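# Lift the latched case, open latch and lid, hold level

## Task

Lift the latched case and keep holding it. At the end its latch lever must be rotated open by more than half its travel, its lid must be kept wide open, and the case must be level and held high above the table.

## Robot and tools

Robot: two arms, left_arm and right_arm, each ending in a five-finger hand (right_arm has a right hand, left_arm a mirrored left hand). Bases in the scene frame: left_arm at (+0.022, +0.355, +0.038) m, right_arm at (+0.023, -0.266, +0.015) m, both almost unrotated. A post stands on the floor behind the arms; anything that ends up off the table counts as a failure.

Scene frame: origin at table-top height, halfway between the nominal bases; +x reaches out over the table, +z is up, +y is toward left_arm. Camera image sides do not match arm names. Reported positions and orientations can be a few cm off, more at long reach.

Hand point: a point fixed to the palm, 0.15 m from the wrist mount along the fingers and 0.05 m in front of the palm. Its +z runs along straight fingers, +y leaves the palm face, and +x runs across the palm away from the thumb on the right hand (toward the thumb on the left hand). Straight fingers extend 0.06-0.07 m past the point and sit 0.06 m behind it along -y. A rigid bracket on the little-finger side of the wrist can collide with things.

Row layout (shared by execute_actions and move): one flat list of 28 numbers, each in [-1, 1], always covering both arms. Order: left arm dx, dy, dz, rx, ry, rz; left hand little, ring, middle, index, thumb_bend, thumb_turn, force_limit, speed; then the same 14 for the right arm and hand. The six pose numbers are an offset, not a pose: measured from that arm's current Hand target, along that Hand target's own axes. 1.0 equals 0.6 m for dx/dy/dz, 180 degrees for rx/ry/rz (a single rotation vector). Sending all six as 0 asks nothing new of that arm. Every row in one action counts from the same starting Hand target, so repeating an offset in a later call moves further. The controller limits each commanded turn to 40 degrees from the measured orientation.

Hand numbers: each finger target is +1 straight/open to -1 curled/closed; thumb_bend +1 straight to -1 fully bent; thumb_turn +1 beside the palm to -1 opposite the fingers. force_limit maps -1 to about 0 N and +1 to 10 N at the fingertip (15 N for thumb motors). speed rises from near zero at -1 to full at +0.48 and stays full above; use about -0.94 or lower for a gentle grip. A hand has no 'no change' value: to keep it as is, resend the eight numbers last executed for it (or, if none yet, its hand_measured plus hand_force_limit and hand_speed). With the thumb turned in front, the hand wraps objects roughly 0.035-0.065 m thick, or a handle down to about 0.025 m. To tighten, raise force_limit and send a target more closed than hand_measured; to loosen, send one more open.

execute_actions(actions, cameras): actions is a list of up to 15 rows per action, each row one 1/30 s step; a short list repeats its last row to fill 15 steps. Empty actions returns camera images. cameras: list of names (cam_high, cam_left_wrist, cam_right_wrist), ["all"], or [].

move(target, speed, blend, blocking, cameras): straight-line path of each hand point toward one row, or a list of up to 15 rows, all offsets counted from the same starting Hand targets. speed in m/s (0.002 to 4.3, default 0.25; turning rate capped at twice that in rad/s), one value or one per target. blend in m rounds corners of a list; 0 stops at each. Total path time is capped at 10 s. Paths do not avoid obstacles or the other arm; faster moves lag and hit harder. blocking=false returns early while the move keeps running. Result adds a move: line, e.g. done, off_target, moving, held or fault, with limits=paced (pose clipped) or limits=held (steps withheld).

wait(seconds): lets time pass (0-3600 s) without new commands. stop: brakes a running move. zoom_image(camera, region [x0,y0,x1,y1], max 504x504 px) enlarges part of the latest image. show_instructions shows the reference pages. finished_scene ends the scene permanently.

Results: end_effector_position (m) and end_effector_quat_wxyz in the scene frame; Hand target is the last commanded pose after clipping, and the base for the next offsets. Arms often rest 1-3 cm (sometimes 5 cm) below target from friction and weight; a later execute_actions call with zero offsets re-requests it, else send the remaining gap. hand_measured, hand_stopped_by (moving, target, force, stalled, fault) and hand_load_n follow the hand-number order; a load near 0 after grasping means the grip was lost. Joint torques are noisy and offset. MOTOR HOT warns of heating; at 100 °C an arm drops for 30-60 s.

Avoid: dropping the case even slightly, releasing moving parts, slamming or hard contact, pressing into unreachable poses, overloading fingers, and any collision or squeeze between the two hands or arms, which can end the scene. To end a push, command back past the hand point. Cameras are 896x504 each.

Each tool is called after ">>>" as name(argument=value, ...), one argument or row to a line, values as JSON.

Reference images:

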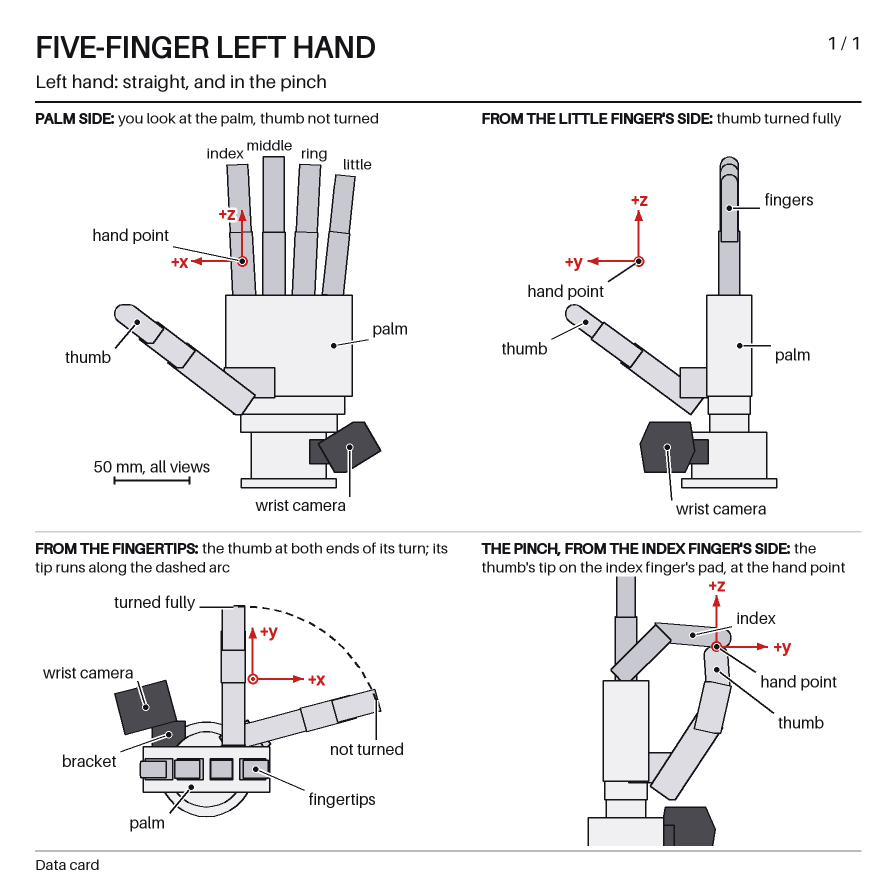

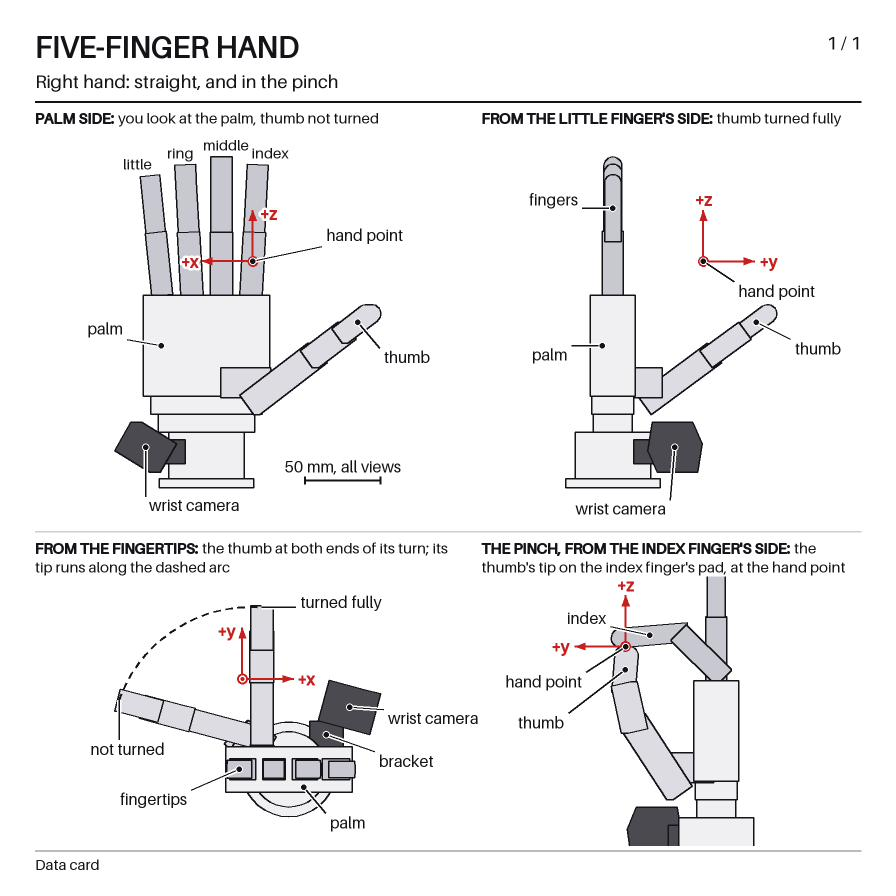

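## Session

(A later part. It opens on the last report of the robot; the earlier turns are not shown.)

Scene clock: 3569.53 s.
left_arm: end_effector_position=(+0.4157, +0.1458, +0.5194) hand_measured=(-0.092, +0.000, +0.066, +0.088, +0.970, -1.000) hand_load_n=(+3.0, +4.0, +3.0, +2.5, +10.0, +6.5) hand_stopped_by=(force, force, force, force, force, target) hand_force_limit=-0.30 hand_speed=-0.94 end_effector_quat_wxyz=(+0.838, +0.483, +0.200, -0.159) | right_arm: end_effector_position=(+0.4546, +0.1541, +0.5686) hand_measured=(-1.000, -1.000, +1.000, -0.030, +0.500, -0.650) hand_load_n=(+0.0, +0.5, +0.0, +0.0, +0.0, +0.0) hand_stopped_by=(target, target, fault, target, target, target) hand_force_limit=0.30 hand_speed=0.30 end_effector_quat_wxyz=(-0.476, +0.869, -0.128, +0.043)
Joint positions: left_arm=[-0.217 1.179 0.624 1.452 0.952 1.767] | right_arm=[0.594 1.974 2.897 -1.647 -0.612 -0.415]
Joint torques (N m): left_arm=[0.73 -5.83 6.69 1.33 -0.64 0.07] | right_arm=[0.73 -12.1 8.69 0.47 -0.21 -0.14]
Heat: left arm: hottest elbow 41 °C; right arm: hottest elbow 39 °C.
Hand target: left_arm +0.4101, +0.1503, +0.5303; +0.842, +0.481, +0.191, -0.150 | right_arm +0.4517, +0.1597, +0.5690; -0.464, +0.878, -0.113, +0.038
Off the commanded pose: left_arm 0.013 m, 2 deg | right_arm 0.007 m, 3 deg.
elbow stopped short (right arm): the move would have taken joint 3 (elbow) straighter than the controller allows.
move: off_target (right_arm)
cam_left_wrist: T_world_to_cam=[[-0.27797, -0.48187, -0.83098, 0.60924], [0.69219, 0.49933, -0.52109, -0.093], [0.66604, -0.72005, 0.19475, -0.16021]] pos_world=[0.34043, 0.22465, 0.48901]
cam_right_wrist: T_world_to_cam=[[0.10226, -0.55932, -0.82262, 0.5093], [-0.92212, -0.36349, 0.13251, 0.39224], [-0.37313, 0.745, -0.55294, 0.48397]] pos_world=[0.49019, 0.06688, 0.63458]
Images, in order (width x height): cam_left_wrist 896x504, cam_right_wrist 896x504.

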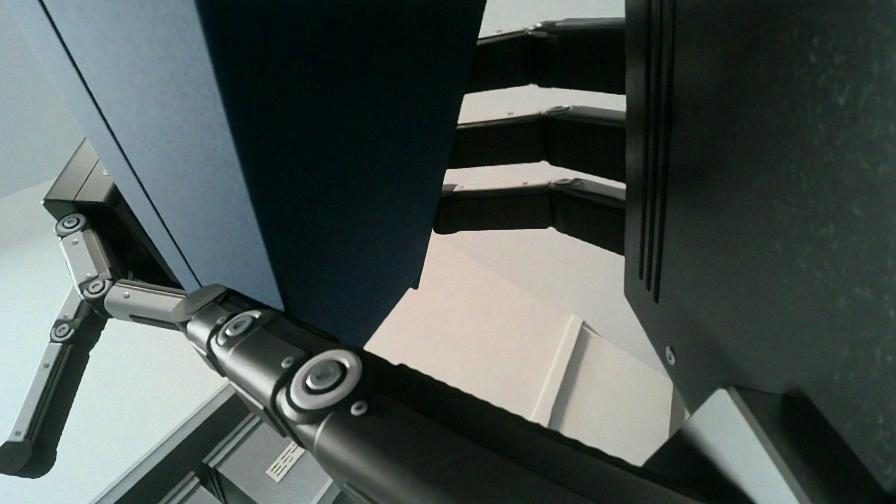

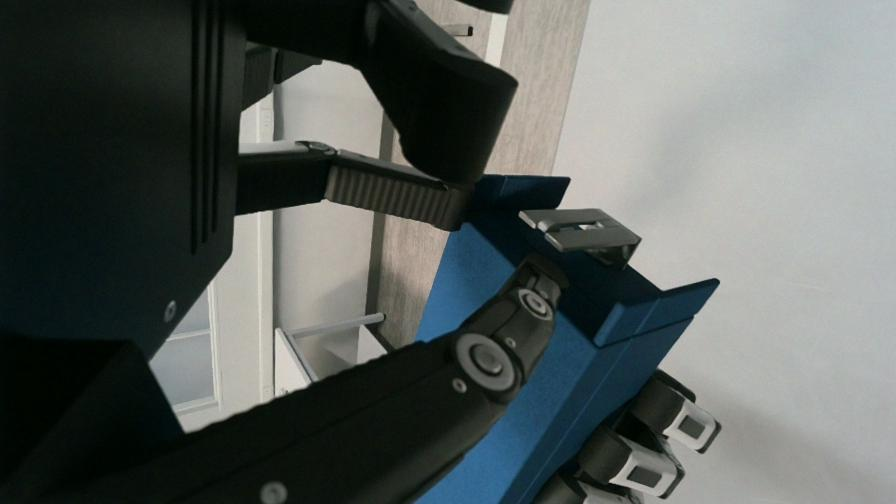

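>>> move(
  target=[
    [0,0,0,0,0,0,-0.4,-0.47,-0.32,-0.47,0.6,-1,-0.3,-0.94,0.0008,0.0178,0.0123,0,0,0,-1,-1,1,-0.03,0.5,-0.65,0.3,0.3],
  ],
  speed=0.04,
  cameras=["cam_right_wrist","cam_left_wrist"],
)

>>> zoom_image(
  camera="cam_right_wrist",
  region=[440, 100, 780, 340],
)

Scene clock: 3594.23 s.
left_arm: end_effector_position=(+0.4163, +0.1454, +0.5170) hand_measured=(-0.092, +0.000, +0.066, +0.088, +0.970, -1.000) hand_load_n=(+3.0, +4.0, +3.0, +2.5, +10.0, +6.5) hand_stopped_by=(force, force, force, force, force, target) hand_force_limit=-0.30 hand_speed=-0.94 end_effector_quat_wxyz=(+0.836, +0.483, +0.204, -0.163) | right_arm: end_effector_position=(+0.4557, +0.1539, +0.5639) hand_measured=(-1.000, -1.000, +1.000, -0.030, +0.500, -0.650) hand_load_n=(+0.0, +0.0, +0.0, +0.0, +0.0, +0.0) hand_stopped_by=(target, target, fault, target, target, target) hand_force_limit=0.30 hand_speed=0.30 end_effector_quat_wxyz=(-0.472, +0.872, -0.121, +0.044)
Joint positions: left_arm=[-0.217 1.179 0.621 1.449 0.952 1.76] | right_arm=[0.595 1.974 2.887 -1.651 -0.61 -0.435]
Joint torques (N m): left_arm=[0.67 -5.77 7.08 1.4 -0.69 0.17] | right_arm=[1.03 -12.86 5.68 0.54 -0.19 -0.14]
Heat: left arm: hottest elbow 41 °C; right arm: hottest elbow 39 °C.
Hand target: left_arm +0.4101, +0.1504, +0.5304; +0.842, +0.481, +0.191, -0.150 | right_arm +0.4516, +0.1597, +0.5560; -0.464, +0.878, -0.113, +0.038
Off the commanded pose: left_arm 0.015 m, 2 deg | right_arm 0.011 m, 2 deg.
elbow stopped short (right arm): the move would have taken joint 3 (elbow) straighter than the controller allows.
move: off_target (right_arm)
cam_left_wrist: T_world_to_cam=[[-0.28949, -0.48037, -0.82791, 0.61018], [0.68777, 0.49717, -0.52896, -0.08831], [0.6657, -0.72254, 0.18646, -0.15566]] pos_world=[0.341, 0.22455, 0.48749]
cam_right_wrist: T_world_to_cam=[[0.11288, -0.56823, -0.81509, 0.49757], [-0.91897, -0.37164, 0.13182, 0.39409], [-0.37783, 0.73417, -0.56413, 0.492]] pos_world=[0.49188, 0.06798, 0.63117]
Images, in order (width x height): cam_left_wrist 896x504, cam_right_wrist 896x504.

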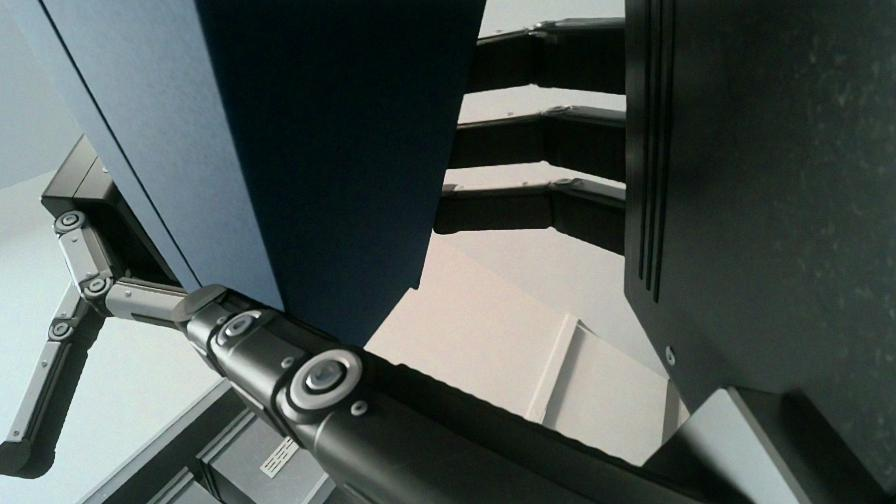

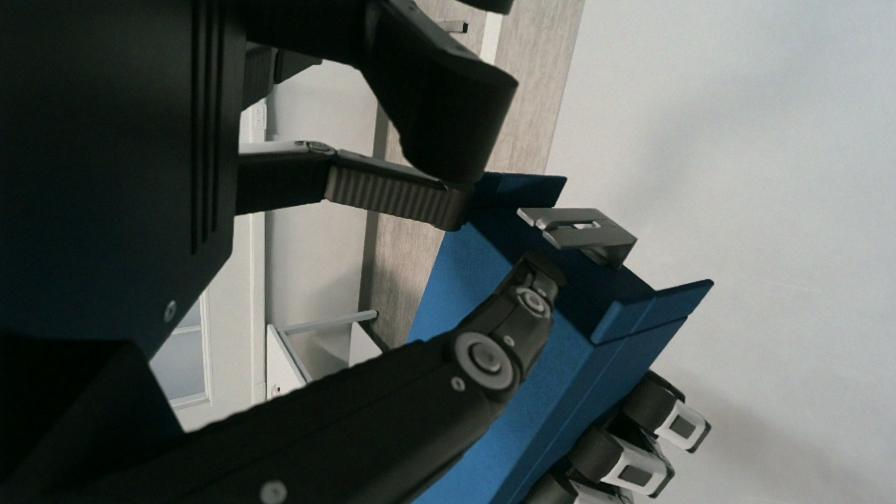

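Scaled by 1.482 from the camera's image (finer frame: 1280x720).

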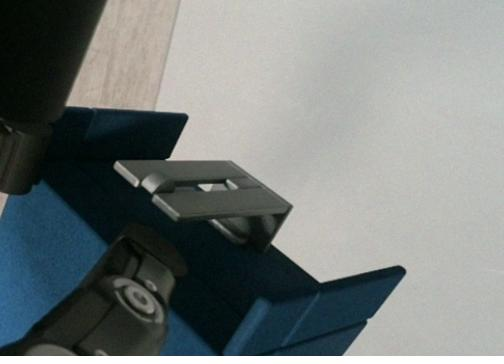

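>>> move(
  target=[
    [0,0,0,0,0,0,-0.4,-0.47,-0.32,-0.47,0.6,-1,-0.3,-0.94,0.0075,-0.0287,-0.0353,0,0,0,-1,-1,1,-0.03,0.5,-0.56,0.3,0.3],
  ],
  speed=0.06,
  cameras=["cam_right_wrist","cam_left_wrist"],
)

>>> zoom_image(
  camera="cam_right_wrist",
  region=[420, 120, 760, 360],
)

Scene clock: 3682.90 s.
left_arm: end_effector_position=(+0.4160, +0.1451, +0.5166) hand_measured=(-0.092, +0.000, +0.066, +0.088, +0.970, -1.000) hand_load_n=(+3.0, +4.0, +3.0, +2.5, +10.0, +6.5) hand_stopped_by=(force, force, force, force, force, target) hand_force_limit=-0.30 hand_speed=-0.94 end_effector_quat_wxyz=(+0.835, +0.484, +0.204, -0.163) | right_arm: end_effector_position=(+0.4528, +0.1542, +0.5668) hand_measured=(-1.000, -1.000, +1.000, -0.030, +0.500, -0.560) hand_load_n=(+0.0, +0.0, +0.0, +0.0, +0.0, +0.0) hand_stopped_by=(target, target, fault, target, target, target) hand_force_limit=0.30 hand_speed=0.30 end_effector_quat_wxyz=(-0.475, +0.871, -0.118, +0.041)
Joint positions: left_arm=[-0.217 1.179 0.621 1.449 0.955 1.76] | right_arm=[0.595 1.976 2.898 -1.656 -0.622 -0.436]
Joint torques (N m): left_arm=[0.5 -5.54 6.89 1.44 -0.79 0.14] | right_arm=[-1.08 -13.33 8.66 1.4 -0.43 0.13]
Heat: left arm: hottest elbow 39 °C; right arm: hottest elbow 36 °C.
Hand target: left_arm +0.4101, +0.1504, +0.5302; +0.842, +0.481, +0.191, -0.150 | right_arm +0.4551, +0.1510, +0.5820; -0.464, +0.878, -0.113, +0.038
Off the commanded pose: left_arm 0.016 m, 2 deg | right_arm 0.016 m, 2 deg.
elbow stopped short (right arm): the move would have taken joint 3 (elbow) straighter than the controller allows.
move: off_target (right_arm)
cam_left_wrist: T_world_to_cam=[[-0.29018, -0.47846, -0.82878, 0.61012], [0.68851, 0.4971, -0.52806, -0.08892], [0.66464, -0.72385, 0.18518, -0.15441]] pos_world=[0.3409, 0.22435, 0.48729]
cam_right_wrist: T_world_to_cam=[[0.11779, -0.5601, -0.82001, 0.49972], [-0.91527, -0.38158, 0.12916, 0.39255], [-0.38524, 0.73532, -0.55758, 0.49178]] pos_world=[0.48988, 0.06807, 0.63328]
Images, in order (width x height): cam_left_wrist 896x504, cam_right_wrist 896x504.

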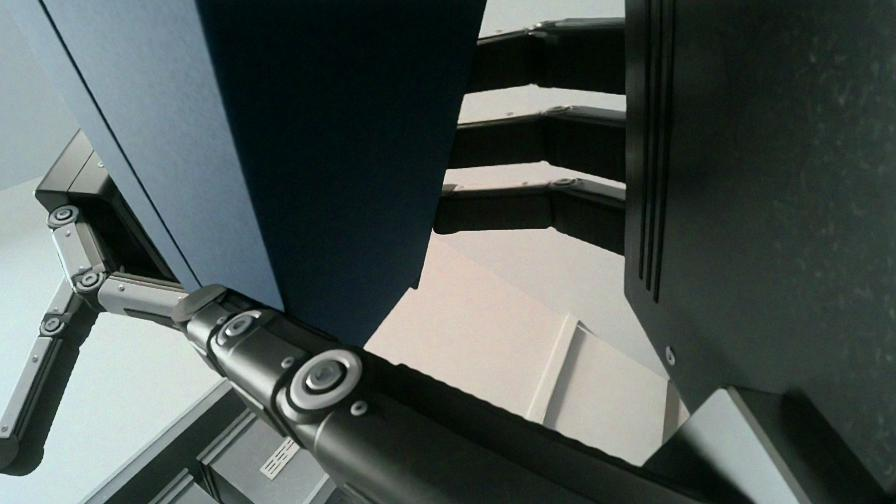

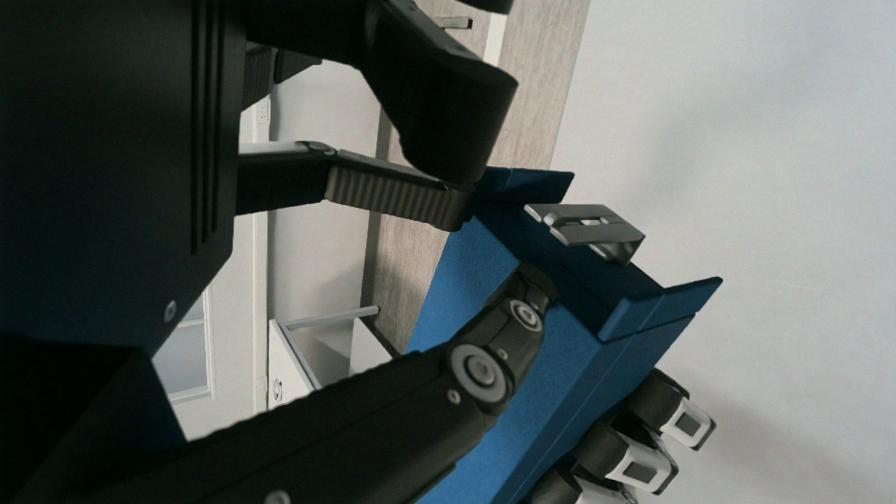

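Scaled by 1.482 from the camera's image (finer frame: 1280x720).

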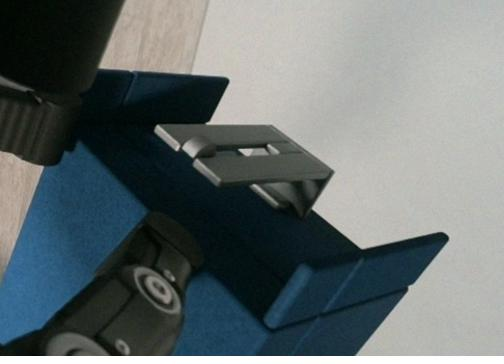

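>>> move(
  target=[
    [0,0,0,0,0,0,-0.4,-0.47,-0.32,-0.47,0.6,-1,-0.3,-0.94,0.0067,0.0668,-0.1317,0,0,0,-1,-1,1,-0.03,0.5,-0.56,0.3,0.3],
  ],
  speed=0.1,
)

Scene clock: 3691.00 s.
left_arm: end_effector_position=(+0.4161, +0.1452, +0.5166) hand_measured=(-0.092, +0.000, +0.066, +0.088, +0.970, -1.000) hand_load_n=(+3.0, +4.0, +3.0, +2.5, +10.0, +6.5) hand_stopped_by=(force, force, force, force, force, target) hand_force_limit=-0.30 hand_speed=-0.94 end_effector_quat_wxyz=(+0.836, +0.483, +0.204, -0.163) | right_arm: end_effector_position=(+0.4411, +0.0704, +0.5910) hand_measured=(-1.000, -1.000, +1.000, -0.030, +0.500, -0.560) hand_load_n=(+0.0, +0.0, +0.0, +0.0, +0.5, +0.0) hand_stopped_by=(target, target, fault, target, target, target) hand_force_limit=0.30 hand_speed=0.30 end_effector_quat_wxyz=(-0.479, +0.868, -0.120, +0.045)
Joint positions: left_arm=[-0.217 1.179 0.621 1.449 0.954 1.76] | right_arm=[0.459 1.806 2.707 -1.694 -0.717 -0.546]
Joint torques (N m): left_arm=[0.44 -5.66 6.91 1.47 -0.77 0.15] | right_arm=[-1.03 -11.52 6.13 0.4 -0.47 -0.13]
Heat: left arm: hottest elbow 39 °C; right arm: hottest elbow 37 °C.
Hand target: left_arm +0.4101, +0.1503, +0.5301; +0.842, +0.481, +0.191, -0.150 | right_arm +0.4392, +0.0647, +0.5936; -0.464, +0.878, -0.113, +0.038
Off the commanded pose: left_arm 0.016 m, 2 deg | right_arm 0.007 m, 2 deg.
elbow stopped short (right arm): the move would have taken joint 3 (elbow) straighter than the controller allows.
joint sent to its limit (right arm) — joint 4 (wrist pitch), lower limit. The joint targets still meet the commanded pose.
move: done

>>> move(
  target=[
    [-0.0413,-0.0947,-0.0313,0,0,0,-0.4,-0.47,-0.32,-0.47,0.6,-1,-0.3,-0.94,0,0,0,0,0,0,-1,-1,1,-0.03,0.5,-0.56,0.3,0.3],
  ],
  speed=0.04,
  cameras=["all"],
)

>>> zoom_image(
  camera="cam_high",
  region=[470, 55, 560, 155],
)

Scene clock: 3701.43 s.
left_arm: end_effector_position=(+0.3689, +0.1398, +0.4803) hand_measured=(-0.092, +0.000, +0.066, +0.088, +0.970, -1.000) hand_load_n=(+3.0, +4.0, +3.5, +2.5, +10.0, +6.5) hand_stopped_by=(force, force, force, force, force, target) hand_force_limit=-0.30 hand_speed=-0.94 end_effector_quat_wxyz=(+0.836, +0.482, +0.208, -0.161) | right_arm: end_effector_position=(+0.4412, +0.0704, +0.5910) hand_measured=(-1.000, -1.000, +1.000, -0.030, +0.500, -0.560) hand_load_n=(+0.0, +0.0, +0.0, +0.0, +0.0, +0.0) hand_stopped_by=(target, target, fault, target, target, target) hand_force_limit=0.30 hand_speed=0.30 end_effector_quat_wxyz=(-0.479, +0.868, -0.119, +0.046)
Joint positions: left_arm=[-0.279 1.087 0.455 1.449 0.905 1.847] | right_arm=[0.459 1.806 2.707 -1.694 -0.717 -0.547]
Joint torques (N m): left_arm=[-0.44 -3.9 6.19 1.74 -0.7 0.2] | right_arm=[-0.85 -11.69 6.15 0.43 -0.45 -0.12]
Heat: left arm: hottest elbow 40 °C; right arm: hottest elbow 37 °C.
Hand target: left_arm +0.3601, +0.1404, +0.4904; +0.842, +0.481, +0.191, -0.150 | right_arm +0.4392, +0.0647, +0.5936; -0.464, +0.878, -0.113, +0.038
Off the commanded pose: left_arm 0.013 m, 2 deg | right_arm 0.007 m, 2 deg.
joint sent to its limit (right arm) — joint 4 (wrist pitch), lower limit. The joint targets still meet the commanded pose.
move: off_target (left_arm)
cam_left_wrist: T_world_to_cam=[[-0.28963, -0.48249, -0.82663, 0.56316], [0.68155, 0.5024, -0.53205, -0.06929], [0.67201, -0.71749, 0.18333, -0.12289]] pos_world=[0.29291, 0.21836, 0.45118]
cam_right_wrist: T_world_to_cam=[[0.11994, -0.55481, -0.82329, 0.47461], [-0.9192, -0.37536, 0.11904, 0.35396], [-0.37507, 0.74249, -0.555, 0.55599]] pos_world=[0.47697, -0.01663, 0.65718]

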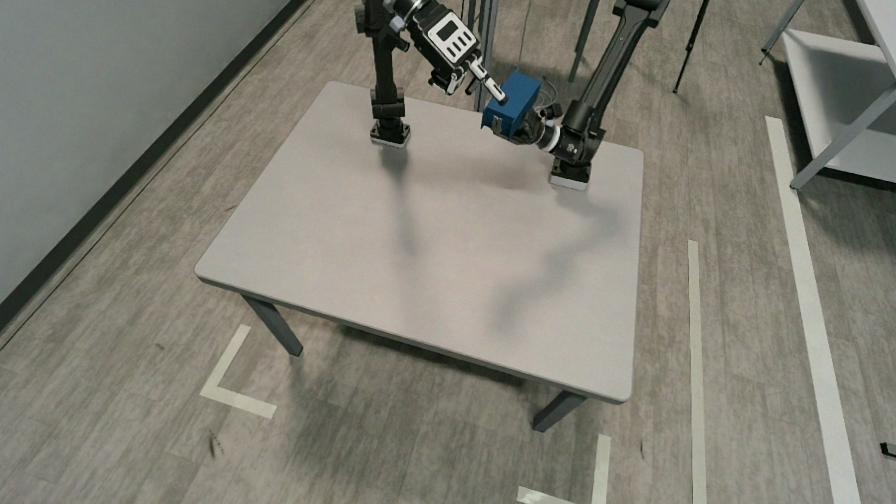

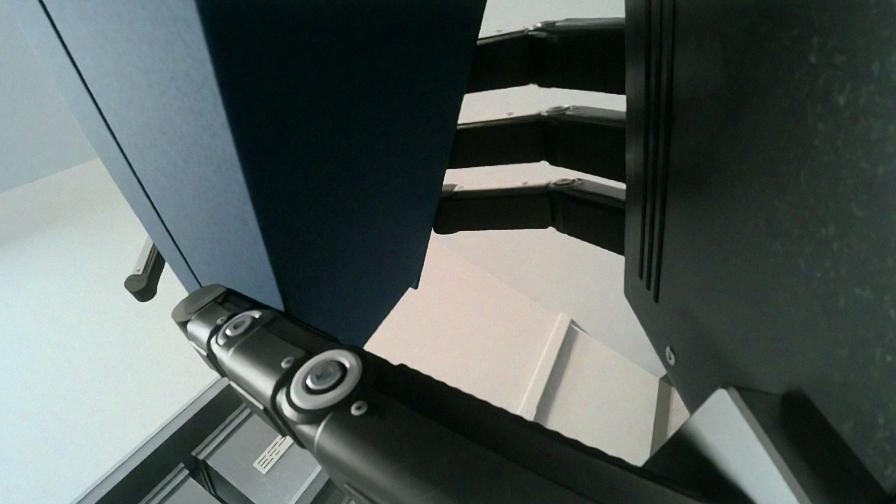

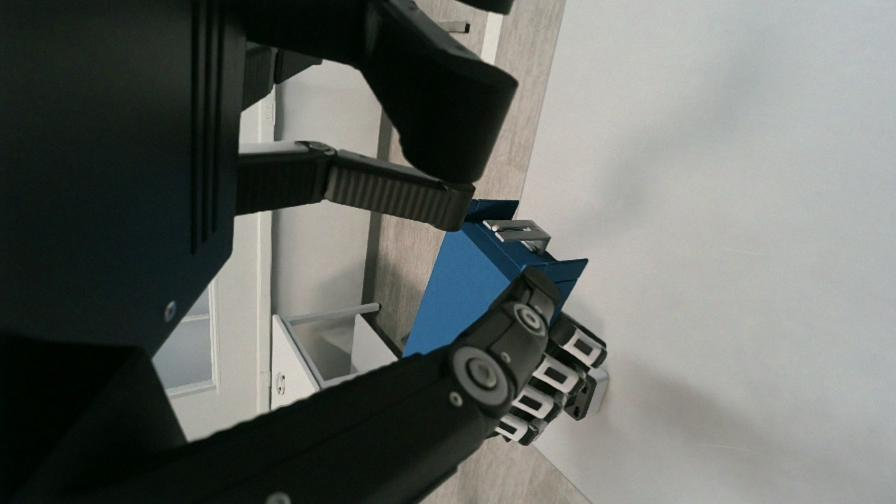

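Scaled by 5.040 from the camera's image (finer frame: 1280x720).

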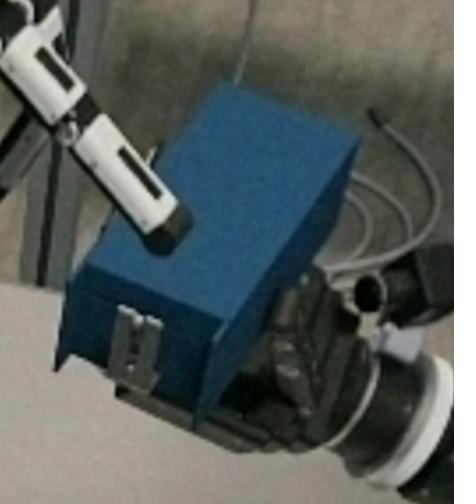

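>>> move(
  target=[
    [0,0,0,0,0,0,-0.4,-0.47,-0.32,-0.47,0.6,-1,-0.3,-0.94,-0.0993,-0.0192,0.099,0,0,0,-1,-1,1,-0.03,0.5,1,0.3,0.3],
  ],
  speed=0.1,
  cameras=["cam_right_wrist"],
)

>>> zoom_image(
  camera="cam_right_wrist",
  region=[400, 100, 800, 400],
)

Scene clock: 3712.53 s.
left_arm: end_effector_position=(+0.3689, +0.1398, +0.4803) hand_measured=(-0.092, +0.000, +0.066, +0.088, +0.970, -1.000) hand_load_n=(+3.0, +4.0, +3.5, +2.5, +9.5, +6.5) hand_stopped_by=(force, force, force, force, force, target) hand_force_limit=-0.30 hand_speed=-0.94 end_effector_quat_wxyz=(+0.836, +0.482, +0.207, -0.161) | right_arm: end_effector_position=(+0.3981, +0.1316, +0.5598) hand_measured=(-1.000, -1.000, +1.000, -0.030, +0.500, +1.000) hand_load_n=(+0.0, +0.0, +0.0, +0.0, +0.5, +0.0) hand_stopped_by=(target, target, fault, target, target, target) hand_force_limit=0.30 hand_speed=0.30 end_effector_quat_wxyz=(-0.452, +0.884, -0.115, +0.028)
Joint positions: left_arm=[-0.279 1.087 0.455 1.449 0.905 1.848] | right_arm=[0.626 1.711 2.468 -1.549 -0.593 -0.448]
Joint torques (N m): left_arm=[-0.56 -4.19 6.19 1.66 -0.68 0.26] | right_arm=[0.15 -12.22 6.97 1.65 -0.25 0.17]
Heat: left arm: hottest elbow 40 °C; right arm: hottest elbow 36 °C.
Hand target: left_arm +0.3601, +0.1404, +0.4904; +0.842, +0.481, +0.191, -0.150 | right_arm +0.3933, +0.1326, +0.5715; -0.463, +0.878, -0.113, +0.037
Off the commanded pose: left_arm 0.013 m, 2 deg | right_arm 0.013 m, 2 deg.
move: off_target (right_arm)
cam_right_wrist: T_world_to_cam=[[0.10635, -0.5995, -0.79328, 0.48256], [-0.90497, -0.38891, 0.17258, 0.30722], [-0.41198, 0.69953, -0.58389, 0.51359]] pos_world=[0.43829, 0.0495, 0.62967]

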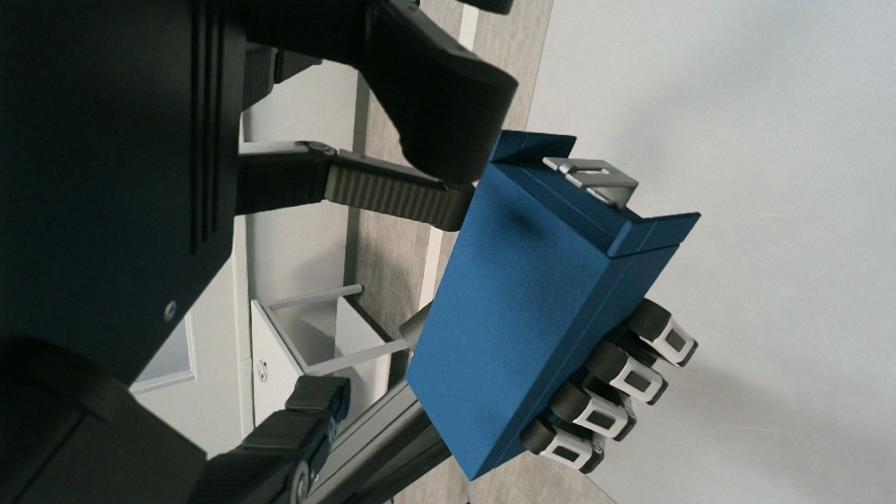

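Scaled by 1.260 from the camera's image (finer frame: 1280x720).

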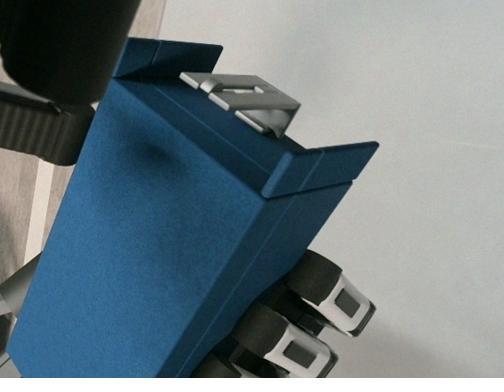

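>>> move(
  target=[
    [0,0,0,0,0,0,-0.4,-0.47,-0.32,-0.47,0.6,-1,-0.3,-0.94,0.0157,0.0095,0.0438,0,0,0,-1,-1,1,-0.05,0.5,-0.56,0.3,0.3],
  ],
  speed=0.06,
  cameras=["cam_right_wrist"],
)

>>> zoom_image(
  camera="cam_right_wrist",
  region=[420, 120, 760, 360],
)

Scene clock: 3751.03 s.
left_arm: end_effector_position=(+0.3689, +0.1398, +0.4803) hand_measured=(-0.092, +0.000, +0.066, +0.088, +0.970, -1.000) hand_load_n=(+3.0, +4.0, +3.5, +2.5, +10.0, +6.5) hand_stopped_by=(force, force, force, force, force, target) hand_force_limit=-0.30 hand_speed=-0.94 end_effector_quat_wxyz=(+0.836, +0.482, +0.207, -0.161) | right_arm: end_effector_position=(+0.4106, +0.1435, +0.5428) hand_measured=(-1.000, -1.000, +1.000, -0.050, +0.500, -0.560) hand_load_n=(+0.0, +0.0, +0.0, +0.0, +0.0, +0.0) hand_stopped_by=(target, target, fault, target, target, target) hand_force_limit=0.30 hand_speed=0.30 end_effector_quat_wxyz=(-0.453, +0.883, -0.117, +0.032)
Joint positions: left_arm=[-0.279 1.087 0.455 1.449 0.905 1.848] | right_arm=[0.632 1.707 2.4 -1.474 -0.584 -0.438]
Joint torques (N m): left_arm=[-0.79 -3.96 6.27 1.68 -0.7 0.23] | right_arm=[0.79 -11.93 7.42 1.66 -0.23 0.11]
Heat: left arm: hottest elbow 40 °C; right arm: hottest elbow 38 °C.
Hand target: left_arm +0.3601, +0.1404, +0.4904; +0.842, +0.481, +0.191, -0.150 | right_arm +0.4059, +0.1486, +0.5517; -0.464, +0.878, -0.113, +0.038
Off the commanded pose: left_arm 0.013 m, 2 deg | right_arm 0.011 m, 2 deg.
move: off_target (right_arm)
cam_right_wrist: T_world_to_cam=[[0.10691, -0.59743, -0.79477, 0.47519], [-0.90795, -0.38444, 0.16685, 0.32981], [-0.40522, 0.70377, -0.58353, 0.49686]] pos_world=[0.44999, 0.061, 0.61257]

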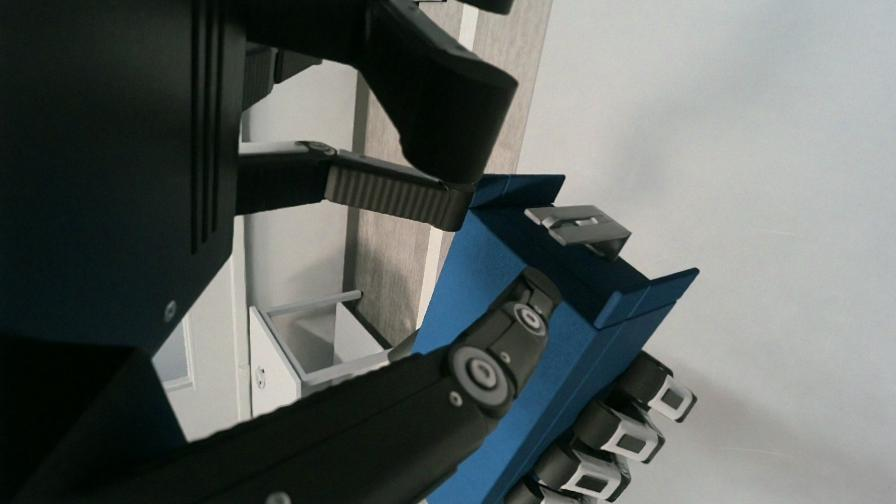

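Scaled by 1.482 from the camera's image (finer frame: 1280x720).

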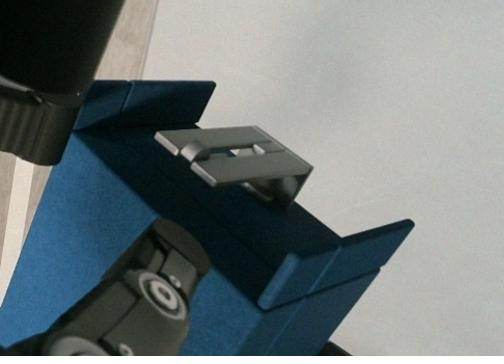

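>>> move(
  target=[
    [0,0,0,0,0,0,-0.4,-0.47,-0.32,-0.47,0.6,-1,-0.3,-0.94,-0.0015,0.0118,0.0202,0,0,0,-1,-1,1,-0.05,0.5,-0.56,0.3,0.3],
  ],
  speed=0.05,
  cameras=["cam_right_wrist"],
)

>>> zoom_image(
  camera="cam_right_wrist",
  region=[420, 120, 760, 360],
)

Scene clock: 3768.33 s.
left_arm: end_effector_position=(+0.3690, +0.1403, +0.4781) hand_measured=(-0.092, +0.000, +0.066, +0.088, +0.970, -1.000) hand_load_n=(+3.5, +4.0, +3.5, +2.5, +10.0, +6.5) hand_stopped_by=(force, force, force, force, force, target) hand_force_limit=-0.30 hand_speed=-0.94 end_effector_quat_wxyz=(+0.836, +0.481, +0.210, -0.161) | right_arm: end_effector_position=(+0.4123, +0.1501, +0.5284) hand_measured=(-1.000, -1.000, +1.000, -0.050, +0.500, -0.560) hand_load_n=(+0.0, +0.0, +0.0, +0.0, +0.0, +0.0) hand_stopped_by=(target, target, fault, target, target, target) hand_force_limit=0.30 hand_speed=0.30 end_effector_quat_wxyz=(-0.453, +0.883, -0.118, +0.031)
Joint positions: left_arm=[-0.279 1.087 0.45 1.449 0.903 1.848] | right_arm=[0.641 1.686 2.323 -1.416 -0.577 -0.43]
Joint torques (N m): left_arm=[-0.15 -4.01 6.63 1.73 -0.57 0.25] | right_arm=[0.62 -12.04 7.6 1.73 -0.24 0.12]
Heat: left arm: hottest elbow 40 °C; right arm: hottest elbow 37 °C.
Hand target: left_arm +0.3601, +0.1404, +0.4902; +0.842, +0.481, +0.191, -0.150 | right_arm +0.4059, +0.1547, +0.5391; -0.464, +0.878, -0.113, +0.038
Off the commanded pose: left_arm 0.015 m, 3 deg | right_arm 0.013 m, 2 deg.
move: off_target (right_arm)
cam_right_wrist: T_world_to_cam=[[0.10505, -0.59886, -0.79394, 0.46808], [-0.90791, -0.38352, 0.16915, 0.33487], [-0.40578, 0.70306, -0.584, 0.48507]] pos_world=[0.45169, 0.06771, 0.59827]

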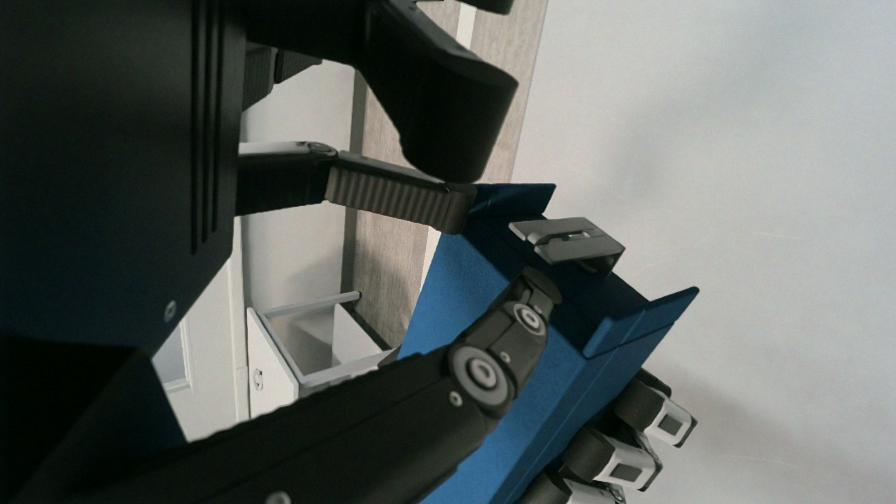

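Scaled by 1.482 from the camera's image (finer frame: 1280x720).

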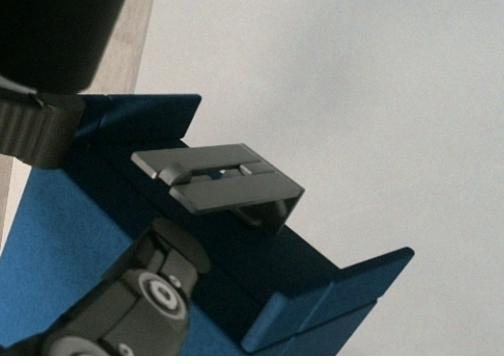

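>>> move(
  target=[
    [0,0,0,0,0,0,-0.4,-0.47,-0.32,-0.47,0.6,-1,-0.3,-0.94,0,-0.055,-0.038,0,0,0,-1,-1,1,-0.05,0.5,-0.56,0.3,0.3],
    [0,0,0,0,0,0,-0.4,-0.47,-0.32,-0.47,0.6,-1,-0.3,-0.94,0,-0.055,-0.038,0,0,0,-1,-1,1,-1,0.5,-0.56,0.3,0.3],
  ],
  speed=0.08,
  cameras=["cam_right_wrist","cam_high"],
)

>>> zoom_image(
  camera="cam_high",
  region=[475, 75, 545, 140],
)

Scene clock: 3843.50 s.
left_arm: end_effector_position=(+0.3690, +0.1403, +0.4781) hand_measured=(-0.092, +0.000, +0.066, +0.088, +0.970, -1.000) hand_load_n=(+3.0, +4.0, +3.5, +2.5, +10.0, +6.5) hand_stopped_by=(force, force, force, force, force, target) hand_force_limit=-0.30 hand_speed=-0.94 end_effector_quat_wxyz=(+0.836, +0.481, +0.210, -0.161) | right_arm: end_effector_position=(+0.4129, +0.1511, +0.5717) hand_measured=(-1.000, -1.000, +1.000, -1.000, +0.500, -0.560) hand_load_n=(+0.0, +0.0, +0.0, +0.0, +0.0, +0.0) hand_stopped_by=(target, target, fault, target, target, target) hand_force_limit=0.30 hand_speed=0.30 end_effector_quat_wxyz=(-0.460, +0.880, -0.117, +0.037)
Joint positions: left_arm=[-0.279 1.087 0.45 1.449 0.903 1.848] | right_arm=[0.641 1.831 2.684 -1.609 -0.577 -0.424]
Joint torques (N m): left_arm=[-0.5 -4.25 6.5 1.74 -0.57 0.25] | right_arm=[0.5 -11.11 9.4 0.46 -0.3 0.08]
Heat: left arm: hottest elbow 41 °C; right arm: hottest elbow 39 °C.
Hand target: left_arm +0.3601, +0.1404, +0.4902; +0.842, +0.481, +0.191, -0.150 | right_arm +0.4074, +0.1543, +0.5791; -0.464, +0.878, -0.113, +0.037
Off the commanded pose: left_arm 0.015 m, 3 deg | right_arm 0.010 m, 1 deg.
move: done
cam_right_wrist: T_world_to_cam=[[0.11316, -0.58786, -0.80101, 0.50196], [-0.91147, -0.38233, 0.15183, 0.33974], [-0.3955, 0.71291, -0.57908, 0.50144]] pos_world=[0.45118, 0.0675, 0.64087]
Images, in order (width x height): cam_high 896x504, cam_right_wrist 896x504.

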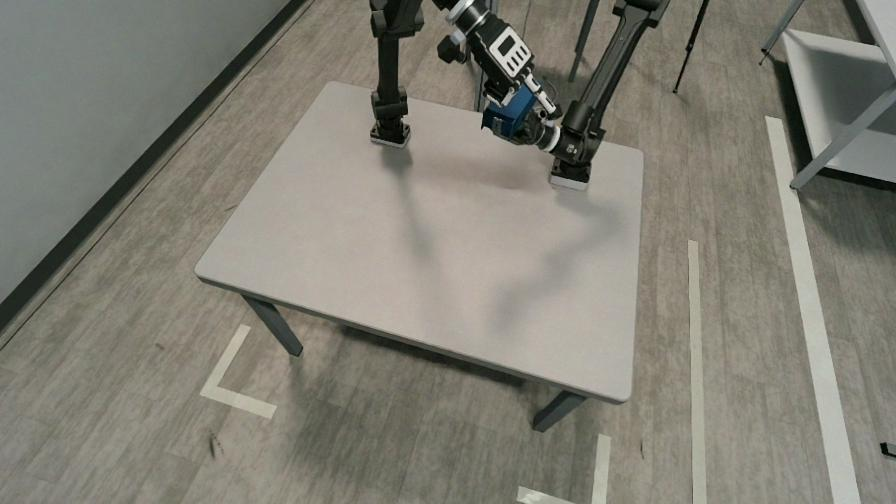

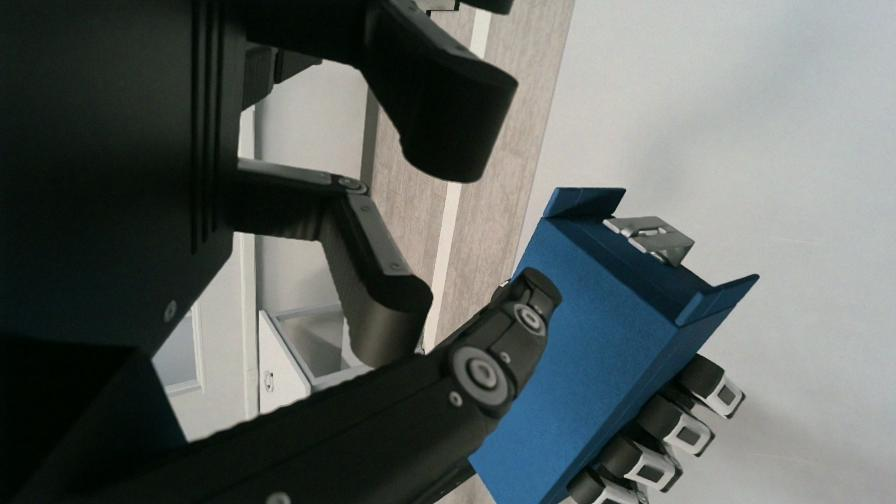

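Scaled by 7.200 from the camera's image (finer frame: 1280x720).

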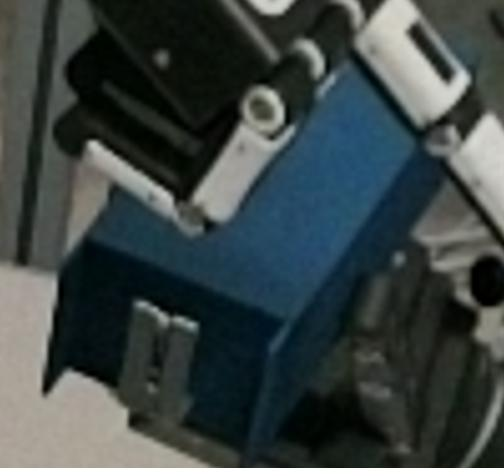

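>>> move(
  target=[
    [0,0,0,0,0,0,-0.4,-0.47,-0.32,-0.47,0.6,-1,-0.3,-0.94,-0.0003,0.0548,0.0352,0,0,0,-1,-1,1,-1,0.5,-0.56,0.3,0.3],
  ],
  speed=0.06,
  cameras=["cam_right_wrist"],
)

>>> zoom_image(
  camera="cam_right_wrist",
  region=[440, 140, 740, 340],
)

Scene clock: 3873.87 s.
left_arm: end_effector_position=(+0.3689, +0.1403, +0.4783) hand_measured=(-0.092, +0.000, +0.066, +0.088, +0.970, -1.000) hand_load_n=(+3.0, +4.0, +3.0, +2.5, +10.0, +6.5) hand_stopped_by=(force, force, force, force, force, target) hand_force_limit=-0.30 hand_speed=-0.94 end_effector_quat_wxyz=(+0.836, +0.481, +0.210, -0.161) | right_arm: end_effector_position=(+0.4105, +0.1493, +0.5301) hand_measured=(-1.000, -1.000, +1.000, -1.000, +0.500, -0.560) hand_load_n=(+0.0, +0.0, +0.0, +0.0, +0.0, +0.0) hand_stopped_by=(target, target, fault, target, target, target) hand_force_limit=0.30 hand_speed=0.30 end_effector_quat_wxyz=(-0.453, +0.883, -0.120, +0.030)
Joint positions: left_arm=[-0.279 1.086 0.45 1.449 0.903 1.848] | right_arm=[0.641 1.684 2.325 -1.42 -0.577 -0.424]
Joint torques (N m): left_arm=[-0.32 -3.84 6.54 1.74 -0.57 0.25] | right_arm=[0.56 -12.22 7.64 1.7 -0.28 0.06]
Heat: left arm: hottest elbow 41 °C; right arm: hottest elbow 39 °C.
Hand target: left_arm +0.3601, +0.1404, +0.4902; +0.842, +0.481, +0.191, -0.150 | right_arm +0.4054, +0.1533, +0.5403; -0.464, +0.878, -0.113, +0.038
Off the commanded pose: left_arm 0.015 m, 3 deg | right_arm 0.012 m, 2 deg.
move: off_target (right_arm)
cam_right_wrist: T_world_to_cam=[[0.09867, -0.59844, -0.79507, 0.47224], [-0.90851, -0.38019, 0.17341, 0.33016], [-0.40605, 0.70522, -0.5812, 0.48428]] pos_world=[0.45, 0.06661, 0.59967]

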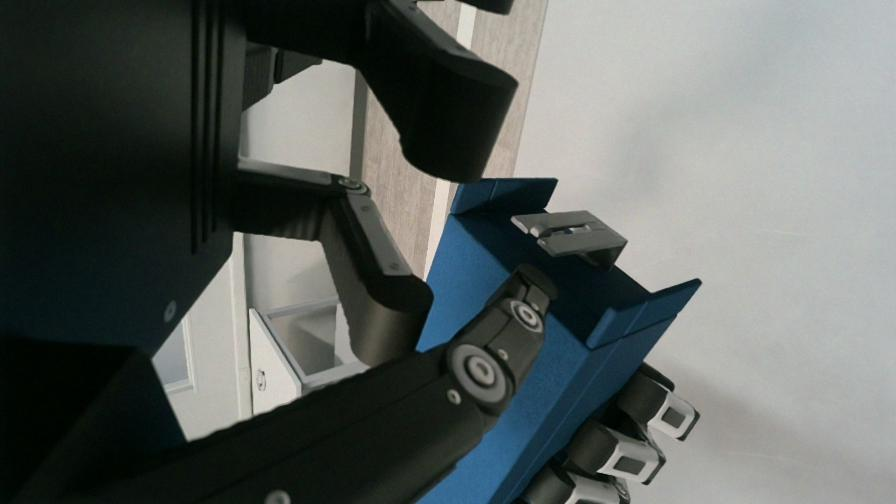

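Scaled by 1.680 from the camera's image (finer frame: 1280x720).

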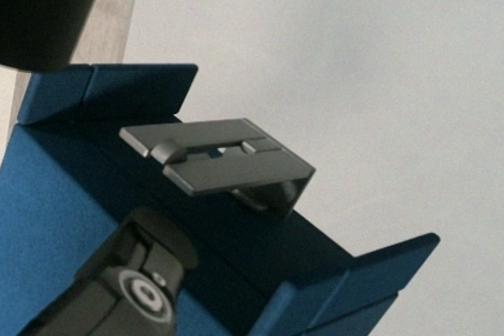

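>>> move(
  target=[
    [0,0,0,0,0,0,-0.4,-0.47,-0.32,-0.47,0.6,-1,-0.3,-0.94,0.0007,0.015,0.007,0,0,0,-1,-1,1,-1,0.5,-0.56,0.3,0.3],
  ],
  speed=0.04,
  cameras=["cam_right_wrist"],
)

>>> zoom_image(
  camera="cam_right_wrist",
  region=[440, 140, 740, 340],
)

Scene clock: 3892.77 s.
left_arm: end_effector_position=(+0.3683, +0.1398, +0.4766) hand_measured=(-0.092, +0.000, +0.066, +0.088, +0.970, -1.000) hand_load_n=(+3.0, +4.0, +3.0, +2.5, +9.5, +6.0) hand_stopped_by=(force, force, force, force, force, target) hand_force_limit=-0.30 hand_speed=-0.94 end_effector_quat_wxyz=(+0.835, +0.482, +0.211, -0.162) | right_arm: end_effector_position=(+0.4090, +0.1482, +0.5250) hand_measured=(-1.000, -1.000, +1.000, -1.000, +0.500, -0.560) hand_load_n=(+0.0, +0.0, +0.0, +0.0, -0.5, -1.0) hand_stopped_by=(target, target, fault, target, target, target) hand_force_limit=0.30 hand_speed=0.30 end_effector_quat_wxyz=(-0.457, +0.881, -0.118, +0.034)
Joint positions: left_arm=[-0.28 1.086 0.447 1.449 0.905 1.848] | right_arm=[0.641 1.652 2.262 -1.375 -0.577 -0.424]
Joint torques (N m): left_arm=[-0.38 -4.13 6.75 1.74 -0.69 0.27] | right_arm=[0.38 -11.63 7.42 1.65 -0.34 0.05]
Heat: left arm: hottest elbow 41 °C; right arm: hottest elbow 38 °C.
Hand target: left_arm +0.3602, +0.1404, +0.4903; +0.842, +0.481, +0.191, -0.150 | right_arm +0.4051, +0.1518, +0.5303; -0.464, +0.878, -0.113, +0.038
Off the commanded pose: left_arm 0.016 m, 3 deg | right_arm 0.008 m, 1 deg.
move: done
cam_right_wrist: T_world_to_cam=[[0.10673, -0.59252, -0.79845, 0.4653], [-0.91022, -0.38139, 0.16136, 0.33647], [-0.40013, 0.70955, -0.58003, 0.47781]] pos_world=[0.44779, 0.065, 0.59437]

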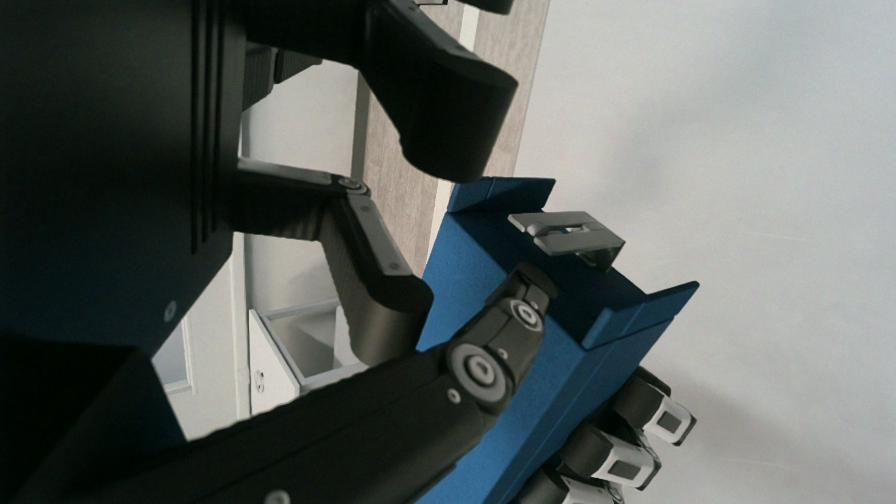

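Scaled by 1.680 from the camera's image (finer frame: 1280x720).

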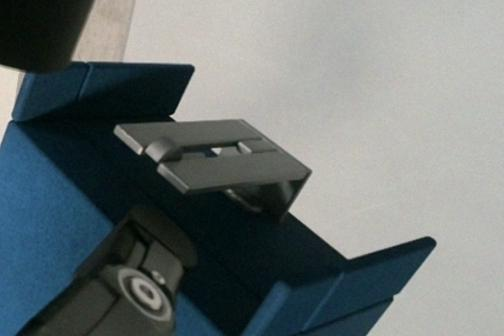

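>>> zoom_image(
  camera="cam_right_wrist",
  region=[490, 190, 650, 310],
)

>>> execute_actions(
  actions=[],
  cameras=["cam_high"],
)

>>> zoom_image(
  camera="cam_high",
  region=[475, 90, 535, 140],
)

Scaled by 3.150 from the camera's image (finer frame: 1280x720).

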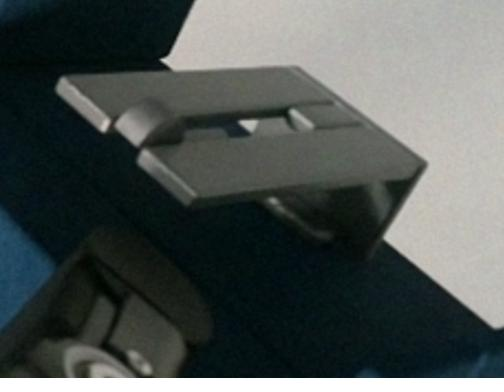

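Scene clock: 3902.80 s.
left_arm: end_effector_position=(+0.3683, +0.1398, +0.4766) hand_measured=(-0.092, +0.000, +0.066, +0.088, +0.970, -1.000) hand_load_n=(+3.0, +4.5, +3.0, +2.5, +10.0, +6.5) hand_stopped_by=(force, force, force, force, force, target) hand_force_limit=-0.30 hand_speed=-0.94 end_effector_quat_wxyz=(+0.835, +0.482, +0.211, -0.162) | right_arm: end_effector_position=(+0.4090, +0.1482, +0.5250) hand_measured=(-1.000, -1.000, +1.000, -1.000, +0.500, -0.560) hand_load_n=(+0.0, +0.0, +0.0, +0.0, -0.5, -1.0) hand_stopped_by=(target, target, fault, target, target, target) hand_force_limit=0.30 hand_speed=0.30 end_effector_quat_wxyz=(-0.457, +0.881, -0.118, +0.034)
Joint positions: left_arm=[-0.28 1.086 0.447 1.449 0.905 1.848] | right_arm=[0.641 1.652 2.262 -1.375 -0.577 -0.424]
Joint velocities: within noise
Joint torques (N m): left_arm=[-0.56 -3.96 6.63 1.77 -0.69 0.24] | right_arm=[0.38 -11.52 7.41 1.54 -0.33 0.04]
Heat: left arm: hottest elbow 40 °C; right arm: hottest elbow 39 °C.
Hand target: left_arm +0.3602, +0.1404, +0.4903; +0.842, +0.481, +0.191, -0.150 | right_arm +0.4051, +0.1518, +0.5303; -0.464, +0.878, -0.113, +0.037
Off the commanded pose: left_arm 0.016 m, 3 deg | right_arm 0.008 m, 1 deg.
Images, in order (width x height): cam_high 896x504.

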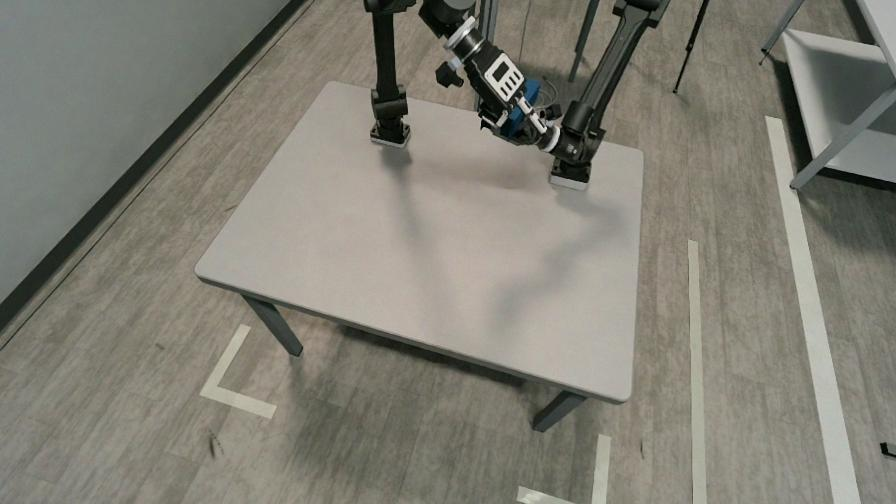

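Scaled by 8.400 from the camera's image (finer frame: 1280x720).

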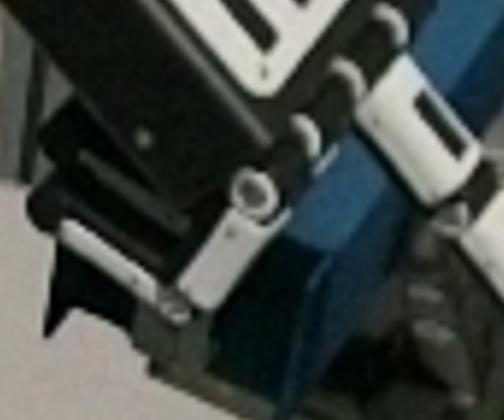

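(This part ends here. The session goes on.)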